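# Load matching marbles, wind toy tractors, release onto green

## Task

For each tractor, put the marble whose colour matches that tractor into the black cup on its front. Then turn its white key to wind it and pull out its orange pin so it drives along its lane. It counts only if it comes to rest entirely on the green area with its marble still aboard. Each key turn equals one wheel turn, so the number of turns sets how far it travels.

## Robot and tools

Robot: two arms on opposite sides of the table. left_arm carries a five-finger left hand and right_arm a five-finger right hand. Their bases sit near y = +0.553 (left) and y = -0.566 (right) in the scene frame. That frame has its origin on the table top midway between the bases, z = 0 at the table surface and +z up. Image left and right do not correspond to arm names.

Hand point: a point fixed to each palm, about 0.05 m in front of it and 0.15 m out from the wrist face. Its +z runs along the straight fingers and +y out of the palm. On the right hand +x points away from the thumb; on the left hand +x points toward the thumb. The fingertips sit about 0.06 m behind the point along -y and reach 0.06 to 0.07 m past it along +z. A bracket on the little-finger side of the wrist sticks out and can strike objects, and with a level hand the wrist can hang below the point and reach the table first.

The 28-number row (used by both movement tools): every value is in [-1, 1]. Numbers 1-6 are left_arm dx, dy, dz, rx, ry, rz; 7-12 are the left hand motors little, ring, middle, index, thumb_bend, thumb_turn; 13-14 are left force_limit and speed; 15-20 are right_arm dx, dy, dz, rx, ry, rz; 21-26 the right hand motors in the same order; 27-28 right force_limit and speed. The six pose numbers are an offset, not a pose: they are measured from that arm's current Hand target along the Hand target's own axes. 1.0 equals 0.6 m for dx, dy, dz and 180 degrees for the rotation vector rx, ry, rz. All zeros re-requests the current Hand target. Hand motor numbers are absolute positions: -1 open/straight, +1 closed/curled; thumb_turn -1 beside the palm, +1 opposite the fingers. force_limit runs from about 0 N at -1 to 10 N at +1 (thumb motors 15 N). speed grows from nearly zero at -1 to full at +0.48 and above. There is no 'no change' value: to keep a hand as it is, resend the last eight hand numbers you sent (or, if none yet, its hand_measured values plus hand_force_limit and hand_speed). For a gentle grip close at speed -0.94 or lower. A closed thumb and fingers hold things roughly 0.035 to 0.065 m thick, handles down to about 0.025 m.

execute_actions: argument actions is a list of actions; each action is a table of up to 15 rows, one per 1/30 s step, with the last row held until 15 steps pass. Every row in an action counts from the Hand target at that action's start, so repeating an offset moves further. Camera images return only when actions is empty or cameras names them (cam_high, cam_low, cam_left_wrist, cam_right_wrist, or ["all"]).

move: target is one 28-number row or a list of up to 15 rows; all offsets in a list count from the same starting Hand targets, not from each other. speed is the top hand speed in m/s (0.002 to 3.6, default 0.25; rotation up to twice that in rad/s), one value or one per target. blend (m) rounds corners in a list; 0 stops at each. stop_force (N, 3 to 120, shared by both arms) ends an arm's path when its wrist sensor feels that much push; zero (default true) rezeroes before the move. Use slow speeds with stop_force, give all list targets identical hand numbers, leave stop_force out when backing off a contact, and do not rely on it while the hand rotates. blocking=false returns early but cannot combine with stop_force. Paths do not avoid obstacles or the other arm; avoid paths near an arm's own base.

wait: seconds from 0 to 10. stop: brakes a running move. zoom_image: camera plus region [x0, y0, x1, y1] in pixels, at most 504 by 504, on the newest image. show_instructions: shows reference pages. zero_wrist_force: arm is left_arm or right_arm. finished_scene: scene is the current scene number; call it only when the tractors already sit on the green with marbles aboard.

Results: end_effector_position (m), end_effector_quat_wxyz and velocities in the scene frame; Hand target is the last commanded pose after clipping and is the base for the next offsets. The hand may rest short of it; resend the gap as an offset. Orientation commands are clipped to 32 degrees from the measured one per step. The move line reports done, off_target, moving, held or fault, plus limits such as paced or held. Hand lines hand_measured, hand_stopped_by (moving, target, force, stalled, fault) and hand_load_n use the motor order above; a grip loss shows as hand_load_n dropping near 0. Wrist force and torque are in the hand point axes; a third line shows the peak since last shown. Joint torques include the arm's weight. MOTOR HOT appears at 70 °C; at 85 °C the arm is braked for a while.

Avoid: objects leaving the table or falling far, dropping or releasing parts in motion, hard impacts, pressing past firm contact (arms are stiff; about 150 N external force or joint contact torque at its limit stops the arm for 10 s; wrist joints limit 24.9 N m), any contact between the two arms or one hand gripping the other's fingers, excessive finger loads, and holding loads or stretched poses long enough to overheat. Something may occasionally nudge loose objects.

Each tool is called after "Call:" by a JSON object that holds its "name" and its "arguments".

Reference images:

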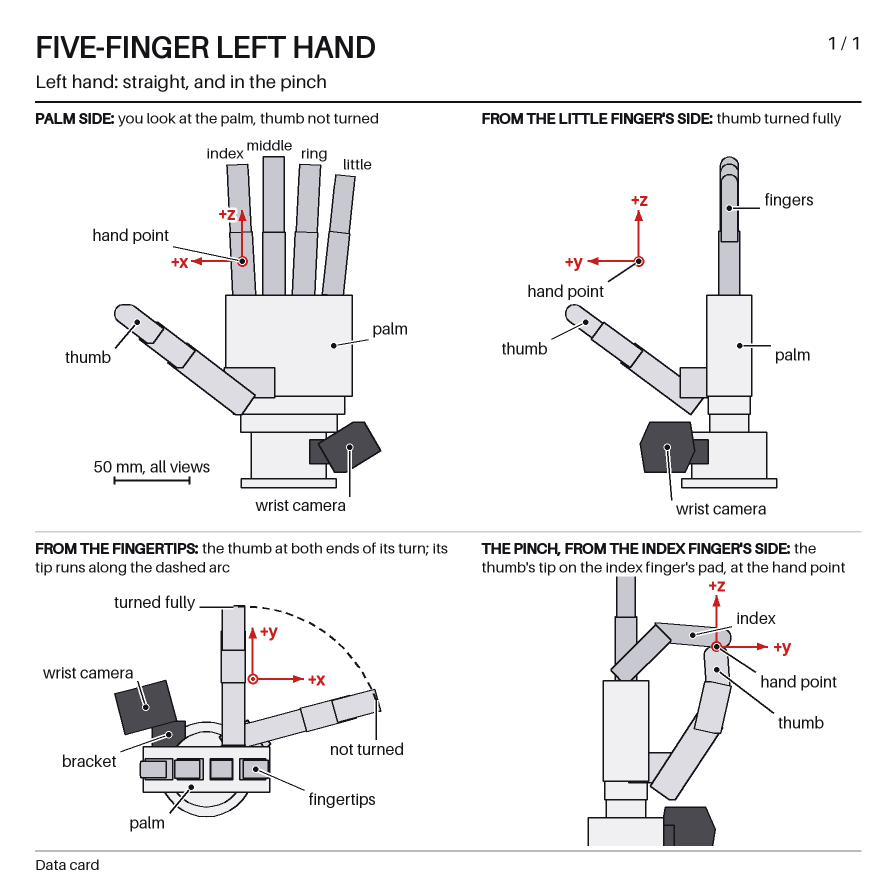

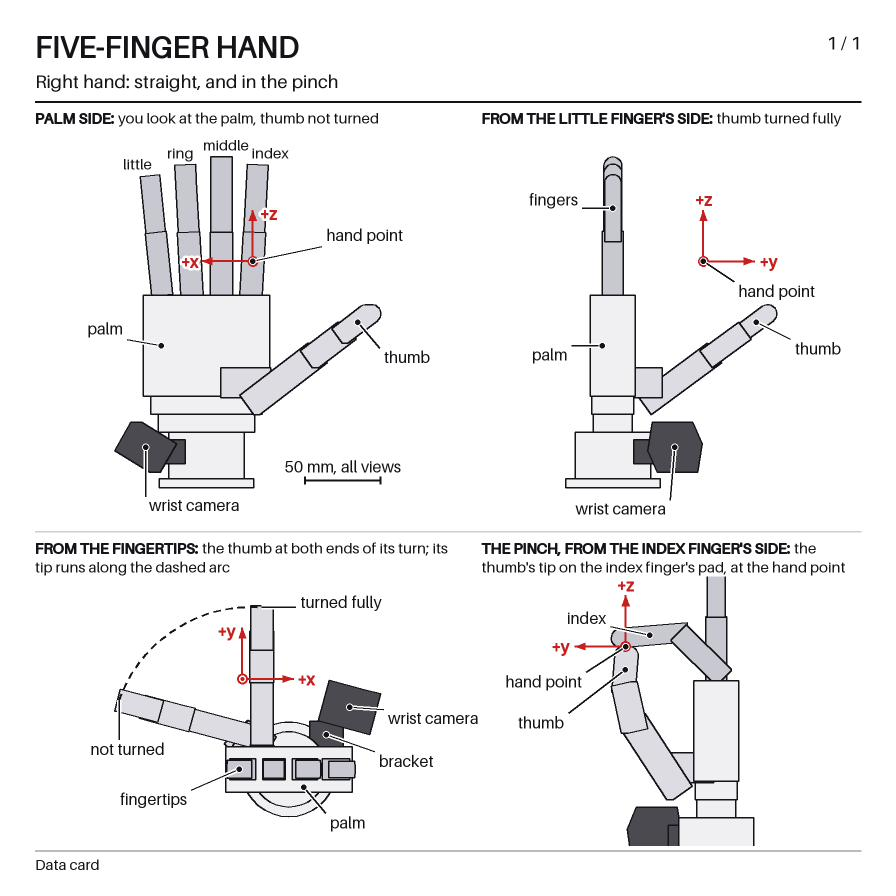

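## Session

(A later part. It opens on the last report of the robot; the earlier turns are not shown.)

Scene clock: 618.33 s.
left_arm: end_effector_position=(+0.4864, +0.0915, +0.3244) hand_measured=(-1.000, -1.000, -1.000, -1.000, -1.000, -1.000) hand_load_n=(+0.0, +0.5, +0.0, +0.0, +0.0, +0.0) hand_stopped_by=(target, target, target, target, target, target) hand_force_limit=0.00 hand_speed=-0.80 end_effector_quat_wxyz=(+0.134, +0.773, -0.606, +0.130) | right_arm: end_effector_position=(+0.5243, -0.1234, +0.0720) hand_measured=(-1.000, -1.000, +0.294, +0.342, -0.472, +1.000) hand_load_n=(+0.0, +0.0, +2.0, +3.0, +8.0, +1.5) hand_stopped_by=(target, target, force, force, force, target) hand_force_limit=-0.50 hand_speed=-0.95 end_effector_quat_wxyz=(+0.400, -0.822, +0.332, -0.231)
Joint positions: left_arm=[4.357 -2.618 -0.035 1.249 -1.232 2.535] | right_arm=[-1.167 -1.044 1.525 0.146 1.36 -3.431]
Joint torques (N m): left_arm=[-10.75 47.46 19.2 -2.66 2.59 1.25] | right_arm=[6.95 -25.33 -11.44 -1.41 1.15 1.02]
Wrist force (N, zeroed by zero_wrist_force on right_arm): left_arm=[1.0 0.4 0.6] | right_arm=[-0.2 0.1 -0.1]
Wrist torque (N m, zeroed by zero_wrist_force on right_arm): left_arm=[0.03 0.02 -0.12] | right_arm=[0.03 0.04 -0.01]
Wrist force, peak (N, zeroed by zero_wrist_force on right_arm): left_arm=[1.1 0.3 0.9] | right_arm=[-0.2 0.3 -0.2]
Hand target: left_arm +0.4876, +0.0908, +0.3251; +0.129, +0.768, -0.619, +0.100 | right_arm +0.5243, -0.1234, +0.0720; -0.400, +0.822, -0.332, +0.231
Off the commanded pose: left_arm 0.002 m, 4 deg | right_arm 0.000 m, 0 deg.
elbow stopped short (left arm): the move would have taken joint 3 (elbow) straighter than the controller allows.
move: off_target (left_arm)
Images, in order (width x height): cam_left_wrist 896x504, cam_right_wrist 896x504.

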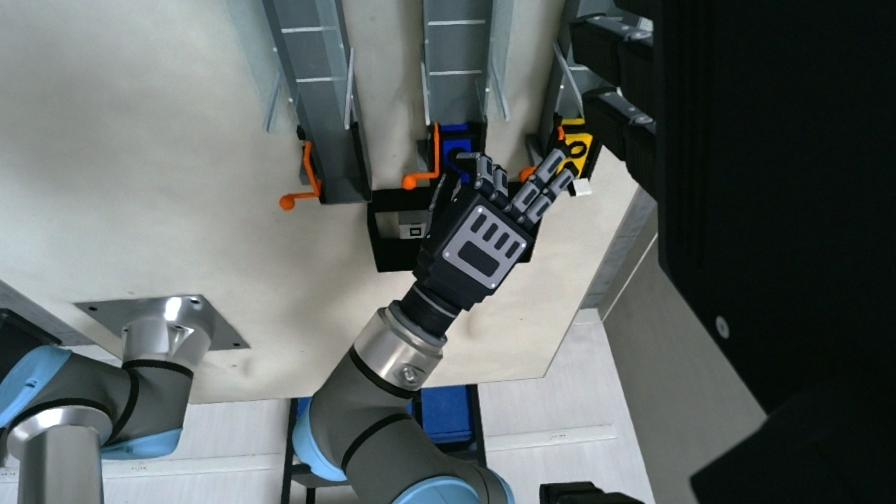

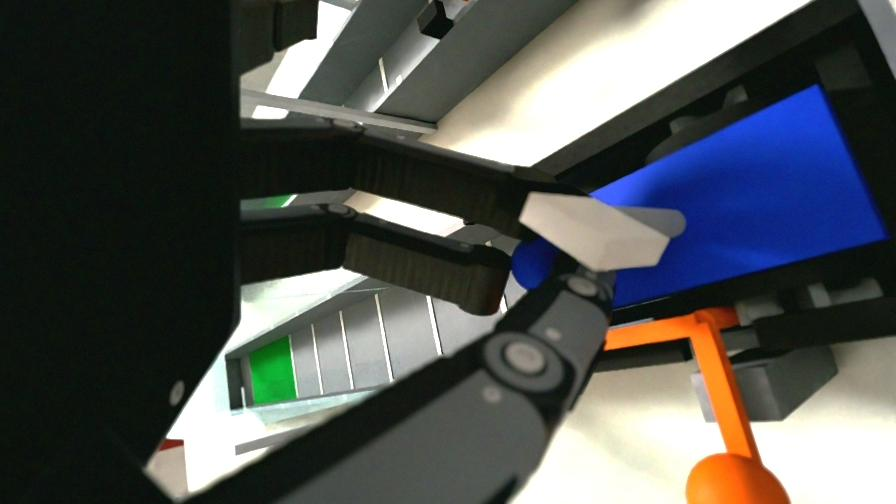

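Call:
{"name": "move", "arguments": {"target": [0,0,0,0,0,0,-1,-1,-1,-1,-1,-1,0,-0.8,-0.0019,0.0135,0.0096,0,0,0,-1,-1,0.36,0.4,-0.18,1,-0.5,-0.95], "speed": 0.005, "stop_force": 3, "cameras": ["cam_right_wrist","cam_left_wrist"]}}

Call:
{"name": "zoom_image", "arguments": {"camera": "cam_right_wrist", "region": [450, 150, 750, 350]}}

Call:
{"name": "zoom_image", "arguments": {"camera": "cam_left_wrist", "region": [400, 120, 500, 220]}}

Scene clock: 621.33 s.
left_arm: end_effector_position=(+0.4864, +0.0915, +0.3244) hand_measured=(-1.000, -1.000, -1.000, -1.000, -1.000, -1.000) hand_load_n=(+0.0, +0.0, +0.0, +0.0, +0.0, +0.0) hand_stopped_by=(target, target, target, target, target, target) hand_force_limit=0.00 hand_speed=-0.80 end_effector_quat_wxyz=(+0.134, +0.773, -0.606, +0.130) | right_arm: end_effector_position=(+0.5243, -0.1234, +0.0659) hand_measured=(-1.000, -1.000, +0.294, +0.342, -0.472, +1.000) hand_load_n=(+0.0, +0.0, +2.0, +2.5, +9.0, +0.5) hand_stopped_by=(target, target, force, force, force, target) hand_force_limit=-0.50 hand_speed=-0.95 end_effector_quat_wxyz=(+0.400, -0.822, +0.332, -0.231)
Joint positions: left_arm=[4.357 -2.618 -0.035 1.249 -1.232 2.535] | right_arm=[-1.167 -1.037 1.531 0.133 1.36 -3.431]
Joint torques (N m): left_arm=[-10.66 47.24 18.57 -2.67 2.64 1.4] | right_arm=[7.89 -50.34 -26.42 1.19 1.27 1.18]
Wrist force (N, zeroed by zero_wrist_force on right_arm): left_arm=[1.0 0.3 0.9] | right_arm=[0.3 -0.3 -3.4]
Wrist torque (N m, zeroed by zero_wrist_force on right_arm): left_arm=[-0.01 0.04 -0.12] | right_arm=[-0.05 0.04 -0.02]
Wrist force, peak (N, zeroed by zero_wrist_force on right_arm): left_arm=[1.1 0.4 0.8] | right_arm=[0.3 -1.3 -4.4]
Hand target: left_arm +0.4876, +0.0908, +0.3251; +0.129, +0.768, -0.619, +0.100 | right_arm +0.5243, -0.1234, +0.0659; -0.400, +0.822, -0.332, +0.231 (not the last commanded pose)
Off the commanded pose: left_arm 0.002 m, 4 deg | right_arm 0.004 m, 0 deg.
elbow stopped short (left arm): the move would have taken joint 3 (elbow) straighter than the controller allows.
move: contact (right_arm), off_target (left_arm)
Images, in order (width x height): cam_left_wrist 896x504, cam_right_wrist 896x504.

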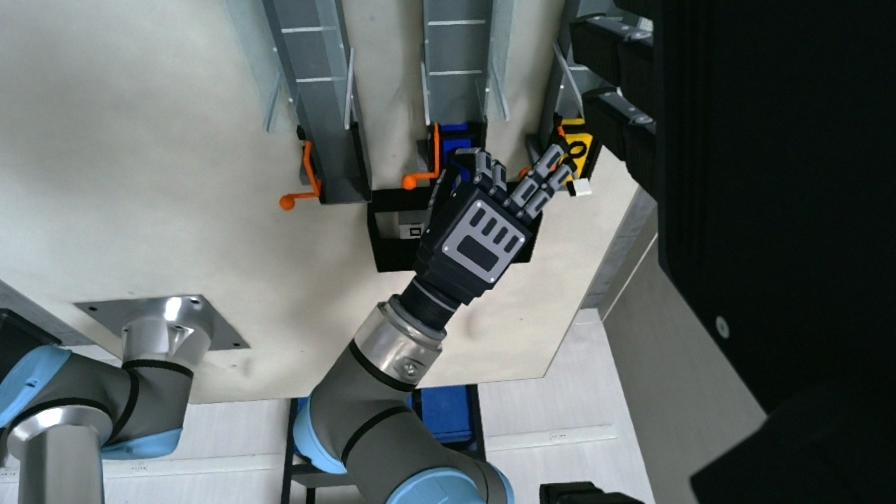

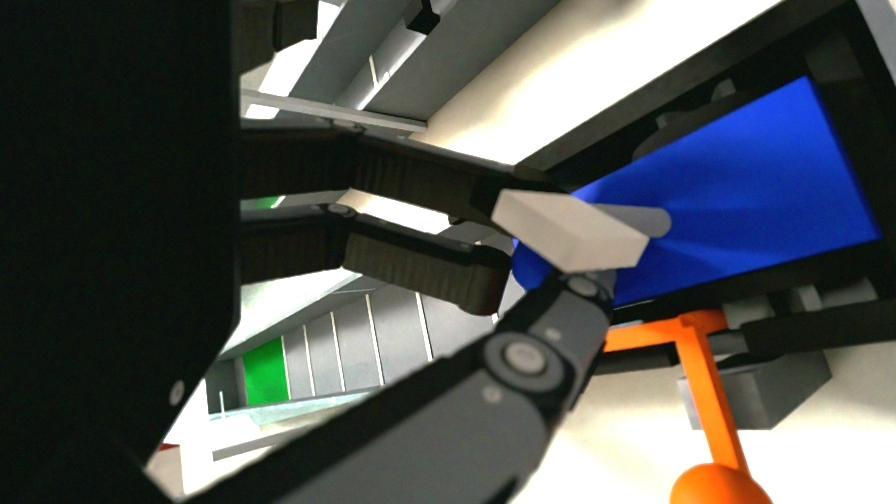

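Scaled by 1.680.

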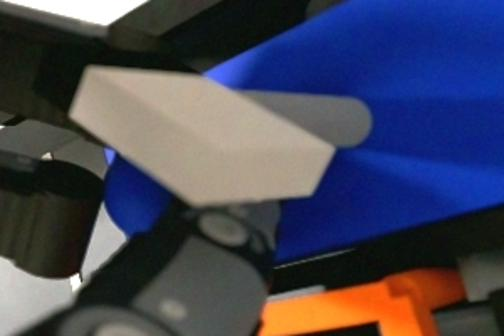

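Scaled by 5.040.

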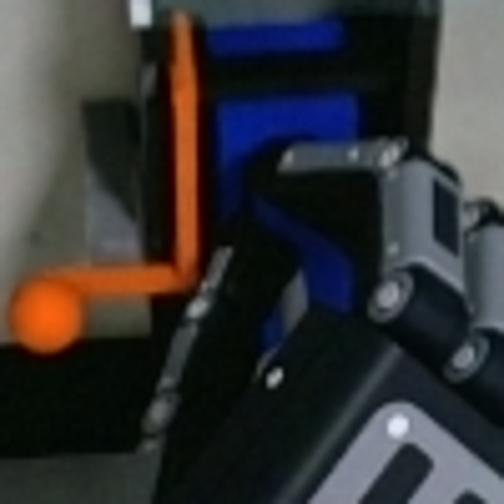

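Call:
{"name": "move", "arguments": {"target": [[0,0,0,0,0,0,-1,-1,-1,-1,-1,-1,0,-0.8,0.00057,-0.00406,-0.00287,0,0,0,-1,-1,0.36,0.4,-0.18,1,-0.5,-0.95],[0,0,0,0,0,0,-1,-1,-1,-1,-1,-1,0,-0.8,0.00057,-0.00249,-0.00508,0,0,0,-1,-1,0.36,0.4,-0.18,1,-0.5,-0.95]], "speed": 0.02}}

Call:
{"name": "move", "arguments": {"target": [0,0,0,0,0,0,-1,-1,-1,-1,-1,-1,0,-0.8,-0.00095,0.00676,0.00478,0,0,0,-1,-1,0.36,0.4,-0.18,1,-0.5,-0.95], "speed": 0.004, "stop_force": 3, "cameras": ["cam_right_wrist"]}}

Call:
{"name": "zoom_image", "arguments": {"camera": "cam_right_wrist", "region": [450, 150, 750, 350]}}

Scene clock: 623.37 s.
left_arm: end_effector_position=(+0.4864, +0.0915, +0.3244) hand_measured=(-1.000, -1.000, -1.000, -1.000, -1.000, -1.000) hand_load_n=(+0.0, +0.0, +0.0, +0.0, +0.0, +0.0) hand_stopped_by=(target, target, target, target, target, target) hand_force_limit=0.00 hand_speed=-0.80 end_effector_quat_wxyz=(+0.134, +0.773, -0.606, +0.130) | right_arm: end_effector_position=(+0.5231, -0.1245, +0.0689) hand_measured=(-1.000, -1.000, +0.294, +0.342, -0.472, +1.000) hand_load_n=(+0.0, +0.0, +2.0, +2.5, +8.0, +1.0) hand_stopped_by=(target, target, force, force, force, target) hand_force_limit=-0.50 hand_speed=-0.95 end_effector_quat_wxyz=(+0.400, -0.822, +0.332, -0.231)
Joint positions: left_arm=[4.357 -2.618 -0.035 1.249 -1.232 2.535] | right_arm=[-1.168 -1.044 1.534 0.137 1.359 -3.431]
Joint torques (N m): left_arm=[-10.56 47.22 18.55 -2.75 2.63 1.33] | right_arm=[-9.32 -51.48 -11.63 -1.25 -2 -1.33]
Wrist force (N, zeroed by zero_wrist_force on right_arm): left_arm=[0.8 0.5 0.7] | right_arm=[0.0 0.3 -0.1]
Wrist torque (N m, zeroed by zero_wrist_force on right_arm): left_arm=[0.02 0.07 -0.13] | right_arm=[0.06 0.01 0.00]
Wrist force, peak (N, zeroed by zero_wrist_force on right_arm): left_arm=[1.0 0.5 0.9] | right_arm=[0.2 -0.4 -3.8]
Hand target: left_arm +0.4876, +0.0908, +0.3251; +0.129, +0.768, -0.619, +0.100 | right_arm +0.5231, -0.1245, +0.0689; -0.400, +0.822, -0.332, +0.231
Off the commanded pose: left_arm 0.002 m, 4 deg | right_arm 0.000 m, 0 deg.
elbow stopped short (left arm): the move would have taken joint 3 (elbow) straighter than the controller allows.
move: off_target (left_arm)

Scene clock: 624.67 s.
left_arm: end_effector_position=(+0.4864, +0.0915, +0.3244) hand_measured=(-1.000, -1.000, -1.000, -1.000, -1.000, -1.000) hand_load_n=(+0.0, -0.5, +0.0, +0.5, +0.0, +0.0) hand_stopped_by=(target, target, target, target, target, target) hand_force_limit=0.00 hand_speed=-0.80 end_effector_quat_wxyz=(+0.134, +0.773, -0.606, +0.130) | right_arm: end_effector_position=(+0.5231, -0.1245, +0.0664) hand_measured=(-1.000, -1.000, +0.294, +0.342, -0.472, +1.000) hand_load_n=(-0.5, +0.0, +3.0, +3.0, +6.0, +0.5) hand_stopped_by=(target, target, force, force, force, target) hand_force_limit=-0.50 hand_speed=-0.95 end_effector_quat_wxyz=(+0.400, -0.822, +0.332, -0.231)
Joint positions: left_arm=[4.357 -2.618 -0.035 1.249 -1.232 2.535] | right_arm=[-1.168 -1.041 1.536 0.132 1.359 -3.431]
Joint torques (N m): left_arm=[-10.55 47.14 18.22 -2.63 2.54 1.36] | right_arm=[-7.7 -49.23 -22.73 2.7 -1.93 -1.21]
Wrist force (N, zeroed by zero_wrist_force on right_arm): left_arm=[0.7 0.2 0.5] | right_arm=[1.4 -4.5 -0.4]
Wrist torque (N m, zeroed by zero_wrist_force on right_arm): left_arm=[0.00 0.06 -0.12] | right_arm=[-0.07 0.01 -0.08]
Wrist force, peak (N, zeroed by zero_wrist_force on right_arm): left_arm=[1.3 0.2 0.6] | right_arm=[1.4 -4.5 -0.4]
Hand target: left_arm +0.4876, +0.0908, +0.3251; +0.129, +0.768, -0.619, +0.100 | right_arm +0.5231, -0.1245, +0.0665; -0.400, +0.822, -0.332, +0.231 (not the last commanded pose)
Off the commanded pose: left_arm 0.002 m, 4 deg | right_arm 0.002 m, 0 deg.
elbow stopped short (left arm): the move would have taken joint 3 (elbow) straighter than the controller allows.
move: contact (right_arm), off_target (left_arm)
Images, in order (width x height): cam_right_wrist 896x504.

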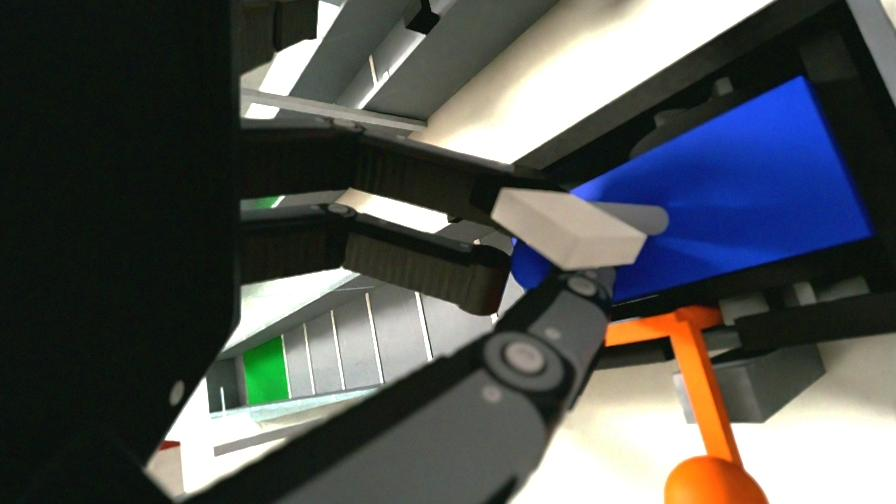

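Scaled by 1.680.

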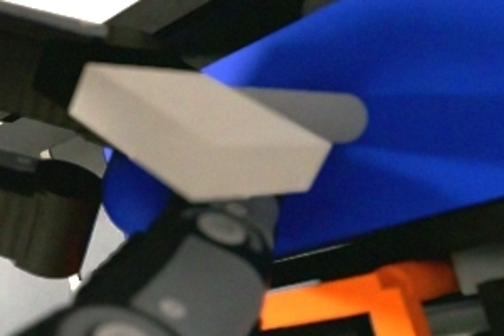

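Call:
{"name": "move", "arguments": {"target": [[0,0,0,0,0,0,-1,-1,-1,-1,-1,-1,0,-0.8,0.00057,-0.00406,-0.00287,0,0,0,-1,-1,0.36,0.4,-0.18,1,-0.5,-0.95],[0,0,0,0,0,0,-1,-1,-1,-1,-1,-1,0,-0.8,0.0005,-0.00502,-0.00153,0,0,0,-1,-1,0.36,0.4,-0.18,1,-0.5,-0.95]], "speed": 0.02}}

Call:
{"name": "move", "arguments": {"target": [0,0,0,0,0,0,-1,-1,-1,-1,-1,-1,0,-0.8,-0.0011,0.0082,0.0058,0,0,0,-1,-1,0.36,0.4,-0.18,1,-0.5,-0.95], "speed": 0.004, "stop_force": 3}}

Scene clock: 627.37 s.
left_arm: end_effector_position=(+0.4864, +0.0915, +0.3244) hand_measured=(-1.000, -1.000, -1.000, -1.000, -1.000, -1.000) hand_load_n=(+0.0, +0.0, +0.0, +0.0, +0.0, +0.0) hand_stopped_by=(target, target, target, target, target, target) hand_force_limit=0.00 hand_speed=-0.80 end_effector_quat_wxyz=(+0.134, +0.773, -0.606, +0.130) | right_arm: end_effector_position=(+0.5239, -0.1239, +0.0696) hand_measured=(-1.000, -1.000, +0.294, +0.342, -0.472, +1.000) hand_load_n=(+0.0, +0.0, +2.5, +3.0, +7.5, +1.0) hand_stopped_by=(target, target, force, force, force, target) hand_force_limit=-0.50 hand_speed=-0.95 end_effector_quat_wxyz=(+0.400, -0.822, +0.332, -0.231)
Joint positions: left_arm=[4.357 -2.618 -0.035 1.249 -1.232 2.535] | right_arm=[-1.167 -1.043 1.53 0.139 1.36 -3.431]
Joint torques (N m): left_arm=[-10.3 46.93 17.7 -2.73 2.66 1.36] | right_arm=[11.53 -25.46 -26.18 1.79 1.41 1.54]
Wrist force (N, zeroed by zero_wrist_force on right_arm): left_arm=[0.8 0.5 0.6] | right_arm=[-0.1 0.1 0.0]
Wrist torque (N m, zeroed by zero_wrist_force on right_arm): left_arm=[0.03 0.06 -0.13] | right_arm=[0.03 0.02 -0.03]
Wrist force, peak (N, zeroed by zero_wrist_force on right_arm): left_arm=[1.1 0.3 0.9] | right_arm=[1.4 -4.1 -0.3]
Hand target: left_arm +0.4876, +0.0908, +0.3251; +0.129, +0.768, -0.619, +0.100 | right_arm +0.5238, -0.1238, +0.0695; -0.400, +0.822, -0.332, +0.231
Off the commanded pose: left_arm 0.002 m, 4 deg | right_arm 0.000 m, 0 deg.
elbow stopped short (left arm): the move would have taken joint 3 (elbow) straighter than the controller allows.
move: off_target (left_arm)

Scene clock: 629.07 s.
left_arm: end_effector_position=(+0.4864, +0.0915, +0.3244) hand_measured=(-1.000, -1.000, -1.000, -1.000, -1.000, -1.000) hand_load_n=(+0.0, +0.0, +0.0, +0.0, +0.0, +0.0) hand_stopped_by=(target, target, target, target, target, target) hand_force_limit=0.00 hand_speed=-0.80 end_effector_quat_wxyz=(+0.134, +0.773, -0.606, +0.130) | right_arm: end_effector_position=(+0.5238, -0.1238, +0.0653) hand_measured=(-1.000, -1.000, +0.294, +0.342, -0.472, +1.000) hand_load_n=(+0.0, +0.0, +2.0, +3.0, +8.0, +0.5) hand_stopped_by=(target, target, force, force, force, target) hand_force_limit=-0.50 hand_speed=-0.95 end_effector_quat_wxyz=(+0.400, -0.822, +0.332, -0.231)
Joint positions: left_arm=[4.357 -2.618 -0.035 1.249 -1.232 2.535] | right_arm=[-1.167 -1.038 1.534 0.131 1.36 -3.431]
Joint torques (N m): left_arm=[-10.64 47.72 17.59 -2.62 2.59 1.28] | right_arm=[6.07 -48.67 -25.92 1.63 0.32 0.74]
Wrist force (N, zeroed by zero_wrist_force on right_arm): left_arm=[0.9 0.2 0.6] | right_arm=[0.6 -2.2 -4.3]
Wrist torque (N m, zeroed by zero_wrist_force on right_arm): left_arm=[-0.01 0.04 -0.11] | right_arm=[-0.09 0.05 -0.08]
Wrist force, peak (N, zeroed by zero_wrist_force on right_arm): left_arm=[1.1 0.4 0.8] | right_arm=[0.7 -2.5 -4.4]
Hand target: left_arm +0.4876, +0.0908, +0.3251; +0.129, +0.768, -0.619, +0.100 | right_arm +0.5239, -0.1238, +0.0654; -0.400, +0.822, -0.332, +0.231 (not the last commanded pose)
Off the commanded pose: left_arm 0.002 m, 4 deg | right_arm 0.002 m, 0 deg.
elbow stopped short (left arm): the move would have taken joint 3 (elbow) straighter than the controller allows.
move: contact (right_arm), off_target (left_arm)

Call:
{"name": "move", "arguments": {"target": [0,0,0,0,0,0,-1,-1,-1,-1,-1,-1,0,-0.8,0.0001,-0.0004,-0.0009,0,0,0,-1,-1,0.36,0.4,-0.18,1,-0.5,-0.95], "speed": 0.01}}

Call:
{"name": "move", "arguments": {"target": [0,0,0,0,0,0,-1,-1,-1,-1,-1,-1,0,-0.8,0,0,0,0,0,0,-1,-1,0.36,0.4,-0.58,1,-0.5,-0.92], "speed": 0.01, "cameras": ["cam_right_wrist","cam_left_wrist"]}}

Call:
{"name": "zoom_image", "arguments": {"camera": "cam_right_wrist", "region": [450, 150, 750, 350]}}

Call:
{"name": "zoom_image", "arguments": {"camera": "cam_left_wrist", "region": [400, 120, 500, 220]}}

Scene clock: 630.53 s.
left_arm: end_effector_position=(+0.4864, +0.0915, +0.3244) hand_measured=(-1.000, -1.000, -1.000, -1.000, -1.000, -1.000) hand_load_n=(+0.0, +0.0, +0.0, +0.0, -0.5, +0.0) hand_stopped_by=(target, target, target, target, target, target) hand_force_limit=0.00 hand_speed=-0.80 end_effector_quat_wxyz=(+0.134, +0.773, -0.606, +0.130) | right_arm: end_effector_position=(+0.5236, -0.1240, +0.0659) hand_measured=(-1.000, -1.000, +0.294, +0.342, -0.472, +1.000) hand_load_n=(+0.0, +0.0, +2.5, +2.5, +8.0, +0.5) hand_stopped_by=(target, target, force, force, force, target) hand_force_limit=-0.50 hand_speed=-0.95 end_effector_quat_wxyz=(+0.400, -0.822, +0.332, -0.231)
Joint positions: left_arm=[4.357 -2.618 -0.035 1.249 -1.232 2.535] | right_arm=[-1.167 -1.039 1.535 0.131 1.36 -3.431]
Joint torques (N m): left_arm=[-10.41 47.48 17.52 -2.51 2.54 1.33] | right_arm=[-7.65 -51.02 -11.57 1.8 -2.18 -0.82]
Wrist force (N, zeroed by zero_wrist_force on right_arm): left_arm=[0.7 0.3 0.8] | right_arm=[0.4 0.1 -0.8]
Wrist torque (N m, zeroed by zero_wrist_force on right_arm): left_arm=[-0.01 0.08 -0.13] | right_arm=[0.03 0.03 -0.06]
Wrist force, peak (N, zeroed by zero_wrist_force on right_arm): left_arm=[1.2 0.4 0.7] | right_arm=[0.5 -2.5 -4.1]
Hand target: left_arm +0.4876, +0.0908, +0.3251; +0.129, +0.768, -0.619, +0.100 | right_arm +0.5236, -0.1240, +0.0660; -0.400, +0.822, -0.332, +0.231
Off the commanded pose: left_arm 0.002 m, 4 deg | right_arm 0.000 m, 0 deg.
elbow stopped short (left arm): the move would have taken joint 3 (elbow) straighter than the controller allows.
move: off_target (left_arm)

Scene clock: 631.73 s.
left_arm: end_effector_position=(+0.4864, +0.0915, +0.3244) hand_measured=(-1.000, -1.000, -1.000, -1.000, -1.000, -1.000) hand_load_n=(+0.0, +0.5, +0.0, +0.0, +0.0, +0.0) hand_stopped_by=(target, target, target, target, target, target) hand_force_limit=0.00 hand_speed=-0.80 end_effector_quat_wxyz=(+0.134, +0.773, -0.606, +0.130) | right_arm: end_effector_position=(+0.5236, -0.1240, +0.0660) hand_measured=(-1.000, -1.000, +0.294, +0.342, -0.580, +1.000) hand_load_n=(+0.0, +0.0, +1.0, +0.5, +0.0, +0.0) hand_stopped_by=(target, target, force, force, target, target) hand_force_limit=-0.50 hand_speed=-0.92 end_effector_quat_wxyz=(+0.400, -0.822, +0.332, -0.231)
Joint positions: left_arm=[4.357 -2.618 -0.035 1.249 -1.232 2.535] | right_arm=[-1.167 -1.039 1.535 0.131 1.36 -3.431]
Joint torques (N m): left_arm=[-10.59 46.7 16.92 -2.56 2.59 1.37] | right_arm=[-8.56 -47.69 -11.3 2.2 -1.56 -1.08]
Wrist force (N, zeroed by zero_wrist_force on right_arm): left_arm=[0.9 0.3 0.6] | right_arm=[0.8 -1.8 0.8]
Wrist torque (N m, zeroed by zero_wrist_force on right_arm): left_arm=[0.00 0.04 -0.12] | right_arm=[-0.03 0.02 -0.09]
Wrist force, peak (N, zeroed by zero_wrist_force on right_arm): left_arm=[1.2 0.4 0.6] | right_arm=[1.0 -1.8 0.7]
Hand target: left_arm +0.4876, +0.0908, +0.3251; +0.129, +0.768, -0.619, +0.100 | right_arm +0.5236, -0.1240, +0.0660; -0.400, +0.822, -0.332, +0.231
Off the commanded pose: left_arm 0.002 m, 4 deg | right_arm 0.000 m, 0 deg.
elbow stopped short (left arm): the move would have taken joint 3 (elbow) straighter than the controller allows.
move: off_target (left_arm)
Images, in order (width x height): cam_left_wrist 896x504, cam_right_wrist 896x504.

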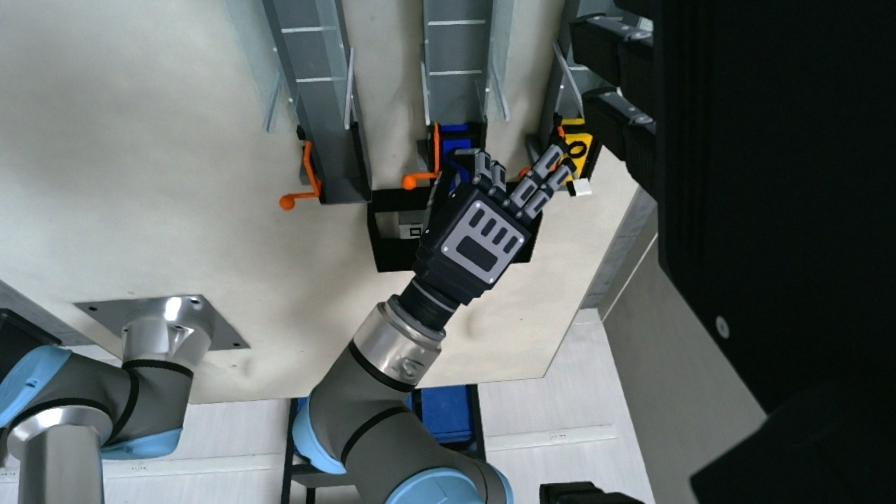

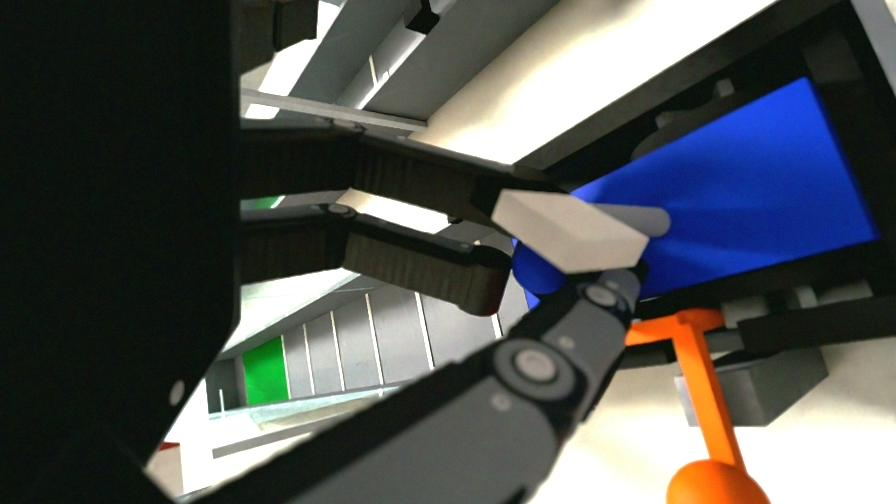

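Scaled by 1.680.

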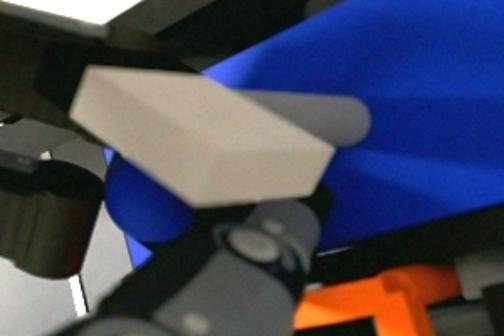

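Scaled by 5.040.

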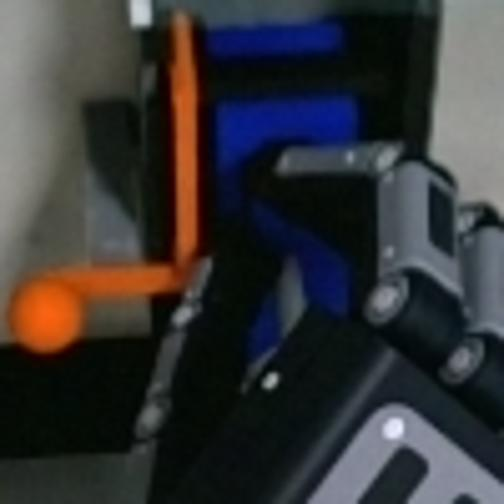

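Call:
{"name": "move", "arguments": {"target": [0,0,0,0,0,0,-1,-1,-1,-1,-1,-1,0,-0.8,0.0019,-0.0135,-0.0096,0,0,0,-1,-1,0.36,0.4,-0.58,1,-0.5,-0.92], "speed": 0.02, "cameras": ["cam_right_wrist","cam_left_wrist"]}}

Call:
{"name": "zoom_image", "arguments": {"camera": "cam_right_wrist", "region": [450, 150, 750, 350]}}

Scene clock: 632.87 s.
left_arm: end_effector_position=(+0.4864, +0.0915, +0.3244) hand_measured=(-1.000, -1.000, -1.000, -1.000, -1.000, -1.000) hand_load_n=(+0.0, +0.0, +0.0, +0.0, +0.0, +0.0) hand_stopped_by=(target, target, target, target, target, target) hand_force_limit=0.00 hand_speed=-0.80 end_effector_quat_wxyz=(+0.134, +0.773, -0.606, +0.130) | right_arm: end_effector_position=(+0.5236, -0.1240, +0.0759) hand_measured=(-1.000, -1.000, +0.296, +0.342, -0.580, +1.000) hand_load_n=(+0.0, +0.0, +0.0, +0.0, +0.0, +0.0) hand_stopped_by=(target, target, force, force, target, target) hand_force_limit=-0.50 hand_speed=-0.92 end_effector_quat_wxyz=(+0.400, -0.822, +0.332, -0.231)
Joint positions: left_arm=[4.357 -2.618 -0.035 1.249 -1.232 2.535] | right_arm=[-1.167 -1.05 1.524 0.153 1.36 -3.431]
Joint torques (N m): left_arm=[-10.84 47.5 16.86 -2.57 2.54 1.31] | right_arm=[-8.83 -49.98 -26.02 1.95 -1.95 -1.25]
Wrist force (N, zeroed by zero_wrist_force on right_arm): left_arm=[0.9 0.6 0.5] | right_arm=[-0.3 0.2 0.0]
Wrist torque (N m, zeroed by zero_wrist_force on right_arm): left_arm=[0.06 0.04 -0.13] | right_arm=[0.04 0.05 -0.05]
Wrist force, peak (N, zeroed by zero_wrist_force on right_arm): left_arm=[1.2 0.3 0.9] | right_arm=[0.8 -1.8 0.7]
Hand target: left_arm +0.4876, +0.0908, +0.3251; +0.129, +0.768, -0.619, +0.100 | right_arm +0.5236, -0.1240, +0.0760; -0.400, +0.822, -0.332, +0.231
Off the commanded pose: left_arm 0.002 m, 4 deg | right_arm 0.000 m, 0 deg.
elbow stopped short (left arm): the move would have taken joint 3 (elbow) straighter than the controller allows.
move: off_target (left_arm)
Images, in order (width x height): cam_left_wrist 896x504, cam_right_wrist 896x504.

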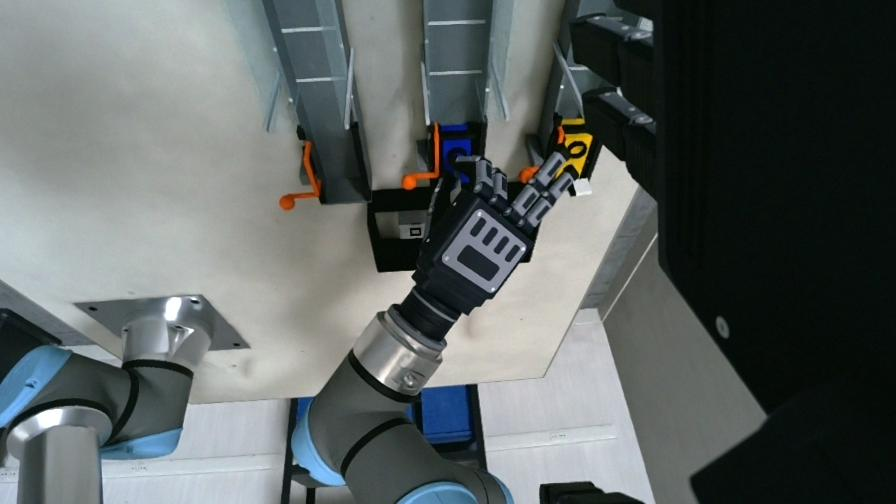

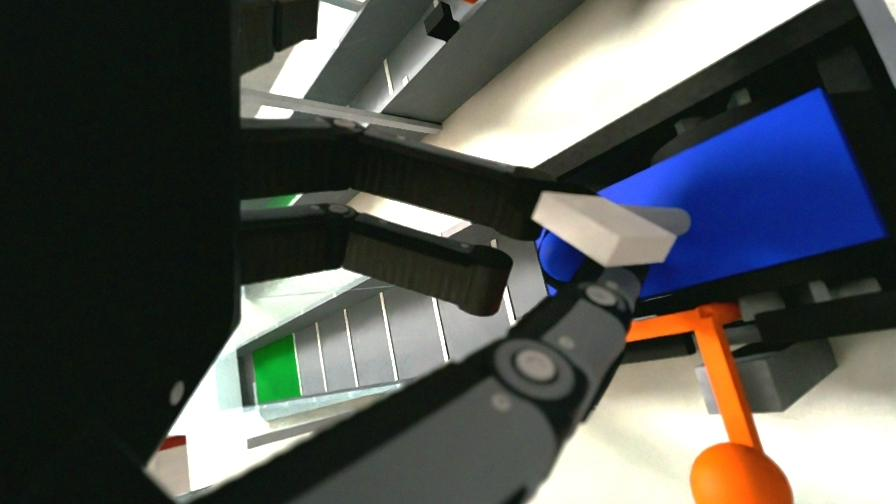

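Scaled by 1.680.

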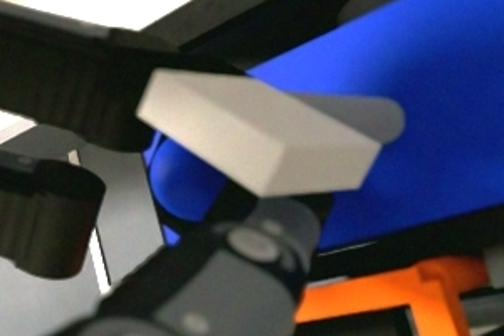

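Call:
{"name": "move", "arguments": {"target": [0,0,0,0,0,0,-1,-1,-1,-1,-1,-1,0,-0.8,-0.0,0,0,0,0,0,-1,-1,0.36,0.4,-0.58,1,-0.5,-0.92], "speed": 0.05}}

Call:
{"name": "move", "arguments": {"target": [0,0,0,0,0,0,-1,-1,-1,-1,-1,-1,0,-0.8,0.0114,-0.0811,-0.0574,0,0,0,-1,-1,0.12,0.27,-0.5,1,-0.5,-0.3], "speed": 0.1, "cameras": ["cam_right_wrist","cam_left_wrist"]}}

Call:
{"name": "zoom_image", "arguments": {"camera": "cam_right_wrist", "region": [560, 160, 800, 340]}}

Scene clock: 633.73 s.
left_arm: end_effector_position=(+0.4864, +0.0915, +0.3244) hand_measured=(-1.000, -1.000, -1.000, -1.000, -1.000, -1.000) hand_load_n=(+0.0, +0.0, +0.0, +0.0, +0.0, +0.0) hand_stopped_by=(target, target, target, target, target, target) hand_force_limit=0.00 hand_speed=-0.80 end_effector_quat_wxyz=(+0.134, +0.773, -0.606, +0.130) | right_arm: end_effector_position=(+0.5236, -0.1240, +0.0760) hand_measured=(-1.000, -1.000, +0.296, +0.342, -0.580, +1.000) hand_load_n=(+0.0, +0.0, +0.0, -0.5, +0.0, +0.0) hand_stopped_by=(target, target, force, force, target, target) hand_force_limit=-0.50 hand_speed=-0.92 end_effector_quat_wxyz=(+0.400, -0.822, +0.332, -0.231)
Joint positions: left_arm=[4.357 -2.618 -0.035 1.249 -1.232 2.535] | right_arm=[-1.167 -1.05 1.524 0.153 1.36 -3.431]
Joint torques (N m): left_arm=[-10.73 47.49 17.23 -2.56 2.59 1.32] | right_arm=[-8.75 -50.61 -27.53 1.63 -2.14 -1.01]
Wrist force (N, zeroed by zero_wrist_force on right_arm): left_arm=[0.8 0.5 0.8] | right_arm=[-0.1 0.1 -0.2]
Wrist torque (N m, zeroed by zero_wrist_force on right_arm): left_arm=[0.02 0.06 -0.13] | right_arm=[0.04 0.02 -0.03]
Wrist force, peak (N, zeroed by zero_wrist_force on right_arm): left_arm=[1.0 0.1 0.9] | right_arm=[-0.2 0.2 -0.3]
Hand target: left_arm +0.4876, +0.0908, +0.3251; +0.129, +0.768, -0.619, +0.100 | right_arm +0.5236, -0.1240, +0.0760; -0.400, +0.822, -0.332, +0.231
Off the commanded pose: left_arm 0.002 m, 4 deg | right_arm 0.000 m, 0 deg.
elbow stopped short (left arm): the move would have taken joint 3 (elbow) straighter than the controller allows.
move: off_target (left_arm)

Scene clock: 634.83 s.
left_arm: end_effector_position=(+0.4864, +0.0915, +0.3244) hand_measured=(-1.000, -1.000, -1.000, -1.000, -1.000, -1.000) hand_load_n=(+0.0, +0.0, +0.0, +0.0, +0.0, +0.0) hand_stopped_by=(target, target, target, target, target, target) hand_force_limit=0.00 hand_speed=-0.80 end_effector_quat_wxyz=(+0.134, +0.773, -0.606, +0.130) | right_arm: end_effector_position=(+0.5236, -0.1241, +0.1359) hand_measured=(-1.000, -1.000, +0.120, +0.270, -0.500, +1.000) hand_load_n=(+0.0, -0.5, +0.0, +0.0, -0.5, +0.0) hand_stopped_by=(target, target, target, target, target, target) hand_force_limit=-0.50 hand_speed=-0.30 end_effector_quat_wxyz=(+0.400, -0.822, +0.332, -0.231)
Joint positions: left_arm=[4.357 -2.618 -0.035 1.249 -1.232 2.535] | right_arm=[-1.167 -1.106 1.444 0.289 1.36 -3.431]
Joint torques (N m): left_arm=[-10.57 47.17 17.25 -2.57 2.64 1.39] | right_arm=[-8.62 -50.79 -27.47 1.4 -2.04 -1.18]
Wrist force (N, zeroed by zero_wrist_force on right_arm): left_arm=[0.9 0.3 0.6] | right_arm=[-0.3 -0.1 0.0]
Wrist torque (N m, zeroed by zero_wrist_force on right_arm): left_arm=[0.01 0.04 -0.12] | right_arm=[-0.01 0.04 -0.06]
Wrist force, peak (N, zeroed by zero_wrist_force on right_arm): left_arm=[1.1 0.4 0.8] | right_arm=[0.0 -0.6 -0.4]
Hand target: left_arm +0.4876, +0.0908, +0.3251; +0.129, +0.768, -0.619, +0.100 | right_arm +0.5236, -0.1241, +0.1360; -0.400, +0.822, -0.332, +0.231
Off the commanded pose: left_arm 0.002 m, 4 deg | right_arm 0.000 m, 0 deg.
elbow stopped short (left arm): the move would have taken joint 3 (elbow) straighter than the controller allows.
move: off_target (left_arm)
Images, in order (width x height): cam_left_wrist 896x504, cam_right_wrist 896x504.

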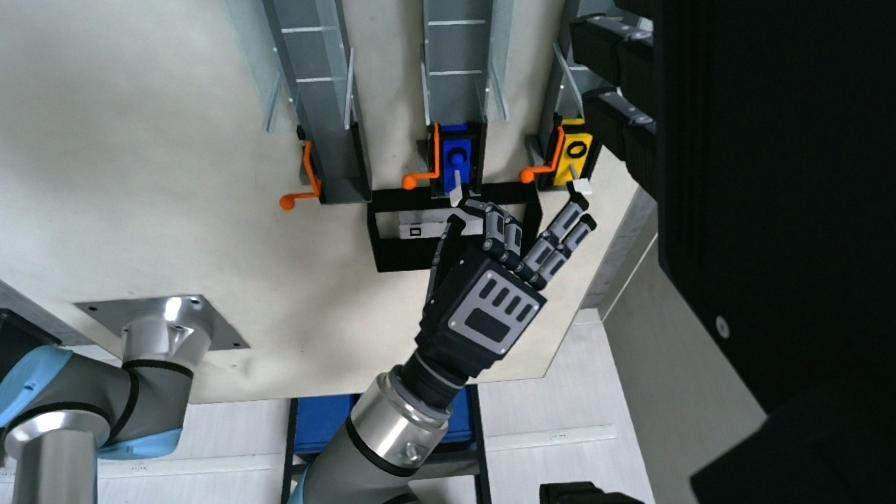

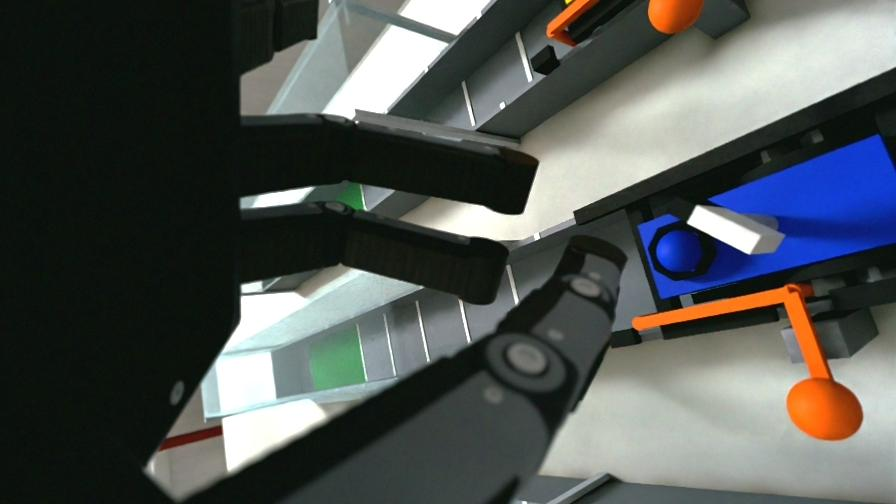

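Scaled by 2.100.

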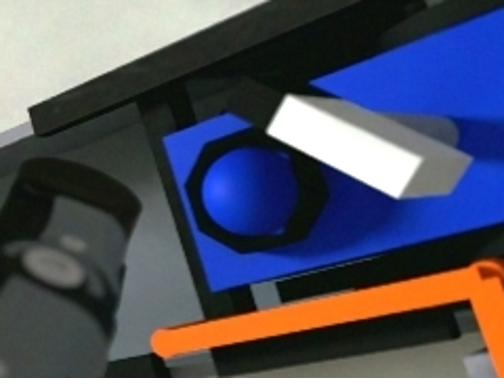

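Call:
{"name": "move", "arguments": {"target": [0,0,0,0,0,0,-1,-1,-1,-1,-1,-1,0,-0.8,0.2339,0.0516,-0.0672,-0.0241,0.1712,0.1212,-1,-1,0.12,0.27,-0.5,1,-0.5,-0.3], "speed": 0.12}}

Call:
{"name": "move", "arguments": {"target": [0,0,0,0,0,0,-1,-1,-1,-1,-1,-1,0,-0.8,-0.0114,0.0811,0.0574,0,0,0,-1,-1,0.12,0.27,-0.5,1,-0.5,-0.3], "speed": 0.08, "cameras": ["cam_right_wrist","cam_left_wrist"]}}

Call:
{"name": "zoom_image", "arguments": {"camera": "cam_right_wrist", "region": [480, 180, 720, 330]}}

Scene clock: 639.63 s.
left_arm: end_effector_position=(+0.4864, +0.0915, +0.3244) hand_measured=(-1.000, -1.000, -1.000, -1.000, -1.000, -1.000) hand_load_n=(+0.0, +0.0, +0.0, +0.0, +0.0, +0.0) hand_stopped_by=(target, target, target, target, target, target) hand_force_limit=0.00 hand_speed=-0.80 end_effector_quat_wxyz=(+0.134, +0.773, -0.606, +0.130) | right_arm: end_effector_position=(+0.5808, -0.2612, +0.1499) hand_measured=(-1.000, -1.000, +0.120, +0.270, -0.500, +1.000) hand_load_n=(+0.0, +0.0, +0.0, +0.0, +0.0, +0.0) hand_stopped_by=(target, target, target, target, target, target) hand_force_limit=-0.50 hand_speed=-0.30 end_effector_quat_wxyz=(+0.303, -0.670, +0.582, -0.348)
Joint positions: left_arm=[4.357 -2.618 -0.035 1.249 -1.232 2.535] | right_arm=[-1.246 -1.152 1.477 0.313 1.836 -3.088]
Joint torques (N m): left_arm=[-10.64 47.21 16.32 -2.54 2.62 1.29] | right_arm=[-8.91 -22.24 -27.14 1.67 1.98 1.39]
Wrist force (N, zeroed by zero_wrist_force on right_arm): left_arm=[1.0 0.6 0.6] | right_arm=[0.0 0.0 0.0]
Wrist torque (N m, zeroed by zero_wrist_force on right_arm): left_arm=[0.04 0.02 -0.12] | right_arm=[0.00 0.01 -0.10]
Wrist force, peak (N, zeroed by zero_wrist_force on right_arm): left_arm=[1.1 0.5 0.9] | right_arm=[-0.3 -0.2 -0.2]
Hand target: left_arm +0.4876, +0.0908, +0.3251; +0.129, +0.768, -0.619, +0.100 | right_arm +0.5808, -0.2613, +0.1499; -0.303, +0.669, -0.582, +0.348
Off the commanded pose: left_arm 0.002 m, 4 deg | right_arm 0.000 m, 0 deg.
elbow stopped short (left arm): the move would have taken joint 3 (elbow) straighter than the controller allows.
move: off_target (left_arm)

Scene clock: 640.87 s.
left_arm: end_effector_position=(+0.4864, +0.0915, +0.3244) hand_measured=(-1.000, -1.000, -1.000, -1.000, -1.000, -1.000) hand_load_n=(+0.0, +0.0, +0.0, +0.0, +0.0, +0.0) hand_stopped_by=(target, target, target, target, target, target) hand_force_limit=0.00 hand_speed=-0.80 end_effector_quat_wxyz=(+0.134, +0.773, -0.606, +0.130) | right_arm: end_effector_position=(+0.5808, -0.2612, +0.0899) hand_measured=(-1.000, -1.000, +0.120, +0.270, -0.500, +1.000) hand_load_n=(+0.0, +0.0, +0.0, +0.0, +0.0, +0.0) hand_stopped_by=(target, target, target, target, target, target) hand_force_limit=-0.50 hand_speed=-0.30 end_effector_quat_wxyz=(+0.303, -0.669, +0.582, -0.348)
Joint positions: left_arm=[4.357 -2.618 -0.035 1.249 -1.232 2.535] | right_arm=[-1.246 -1.098 1.56 0.175 1.837 -3.088]
Joint torques (N m): left_arm=[-10.49 47.03 15.67 -2.55 2.64 1.25] | right_arm=[7.1 -23.91 -13.26 -1.44 1.07 -0.53]
Wrist force (N, zeroed by zero_wrist_force on right_arm): left_arm=[0.8 0.3 0.7] | right_arm=[0.0 -0.2 -0.2]
Wrist torque (N m, zeroed by zero_wrist_force on right_arm): left_arm=[0.01 0.05 -0.12] | right_arm=[0.00 0.02 -0.13]
Wrist force, peak (N, zeroed by zero_wrist_force on right_arm): left_arm=[1.1 0.3 0.8] | right_arm=[-0.1 -0.8 -0.3]
Hand target: left_arm +0.4876, +0.0908, +0.3251; +0.129, +0.768, -0.619, +0.100 | right_arm +0.5808, -0.2612, +0.0899; -0.303, +0.669, -0.582, +0.348
Off the commanded pose: left_arm 0.002 m, 4 deg | right_arm 0.000 m, 0 deg.
elbow stopped short (left arm): the move would have taken joint 3 (elbow) straighter than the controller allows.
move: off_target (left_arm)
Images, in order (width x height): cam_left_wrist 896x504, cam_right_wrist 896x504.

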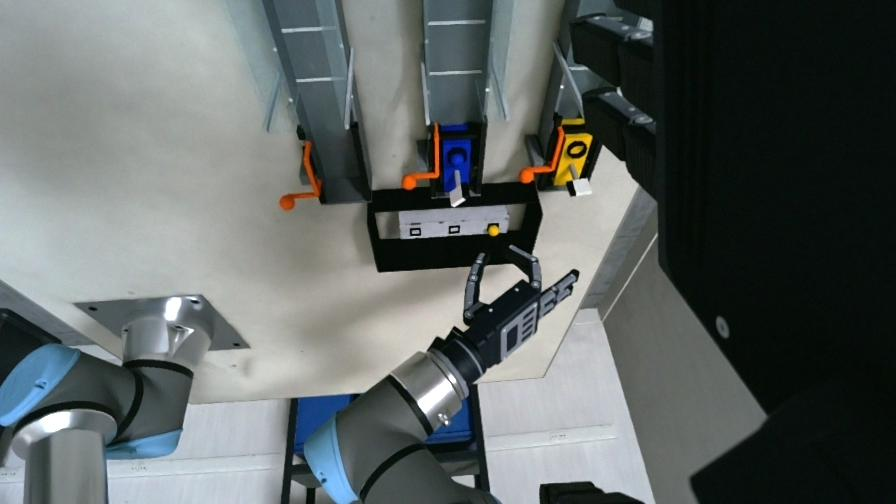

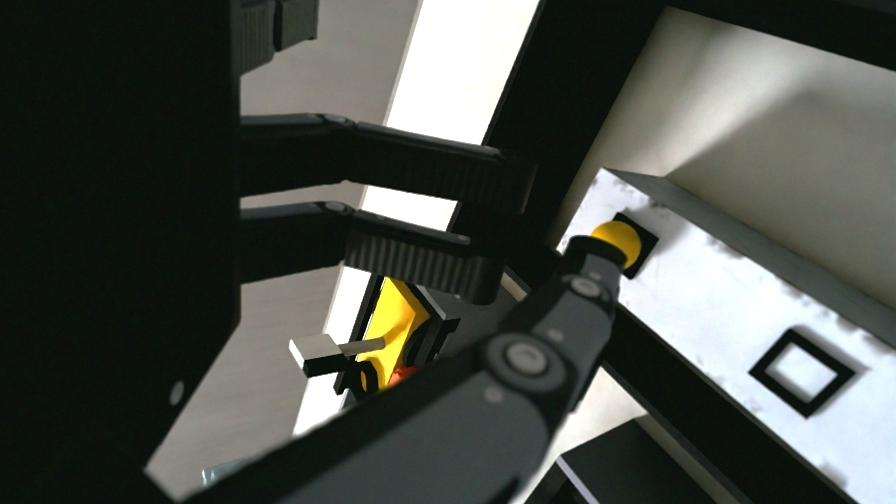

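Scaled by 2.100.

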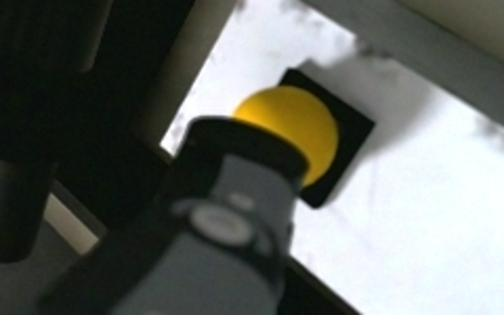

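Call:
{"name": "zoom_image", "arguments": {"camera": "cam_right_wrist", "region": [570, 200, 670, 290]}}

Scaled by 5.040.

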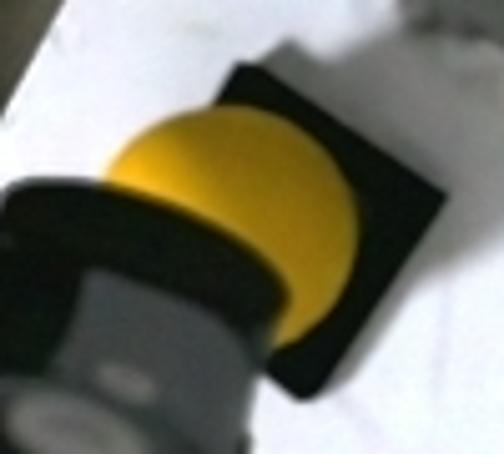

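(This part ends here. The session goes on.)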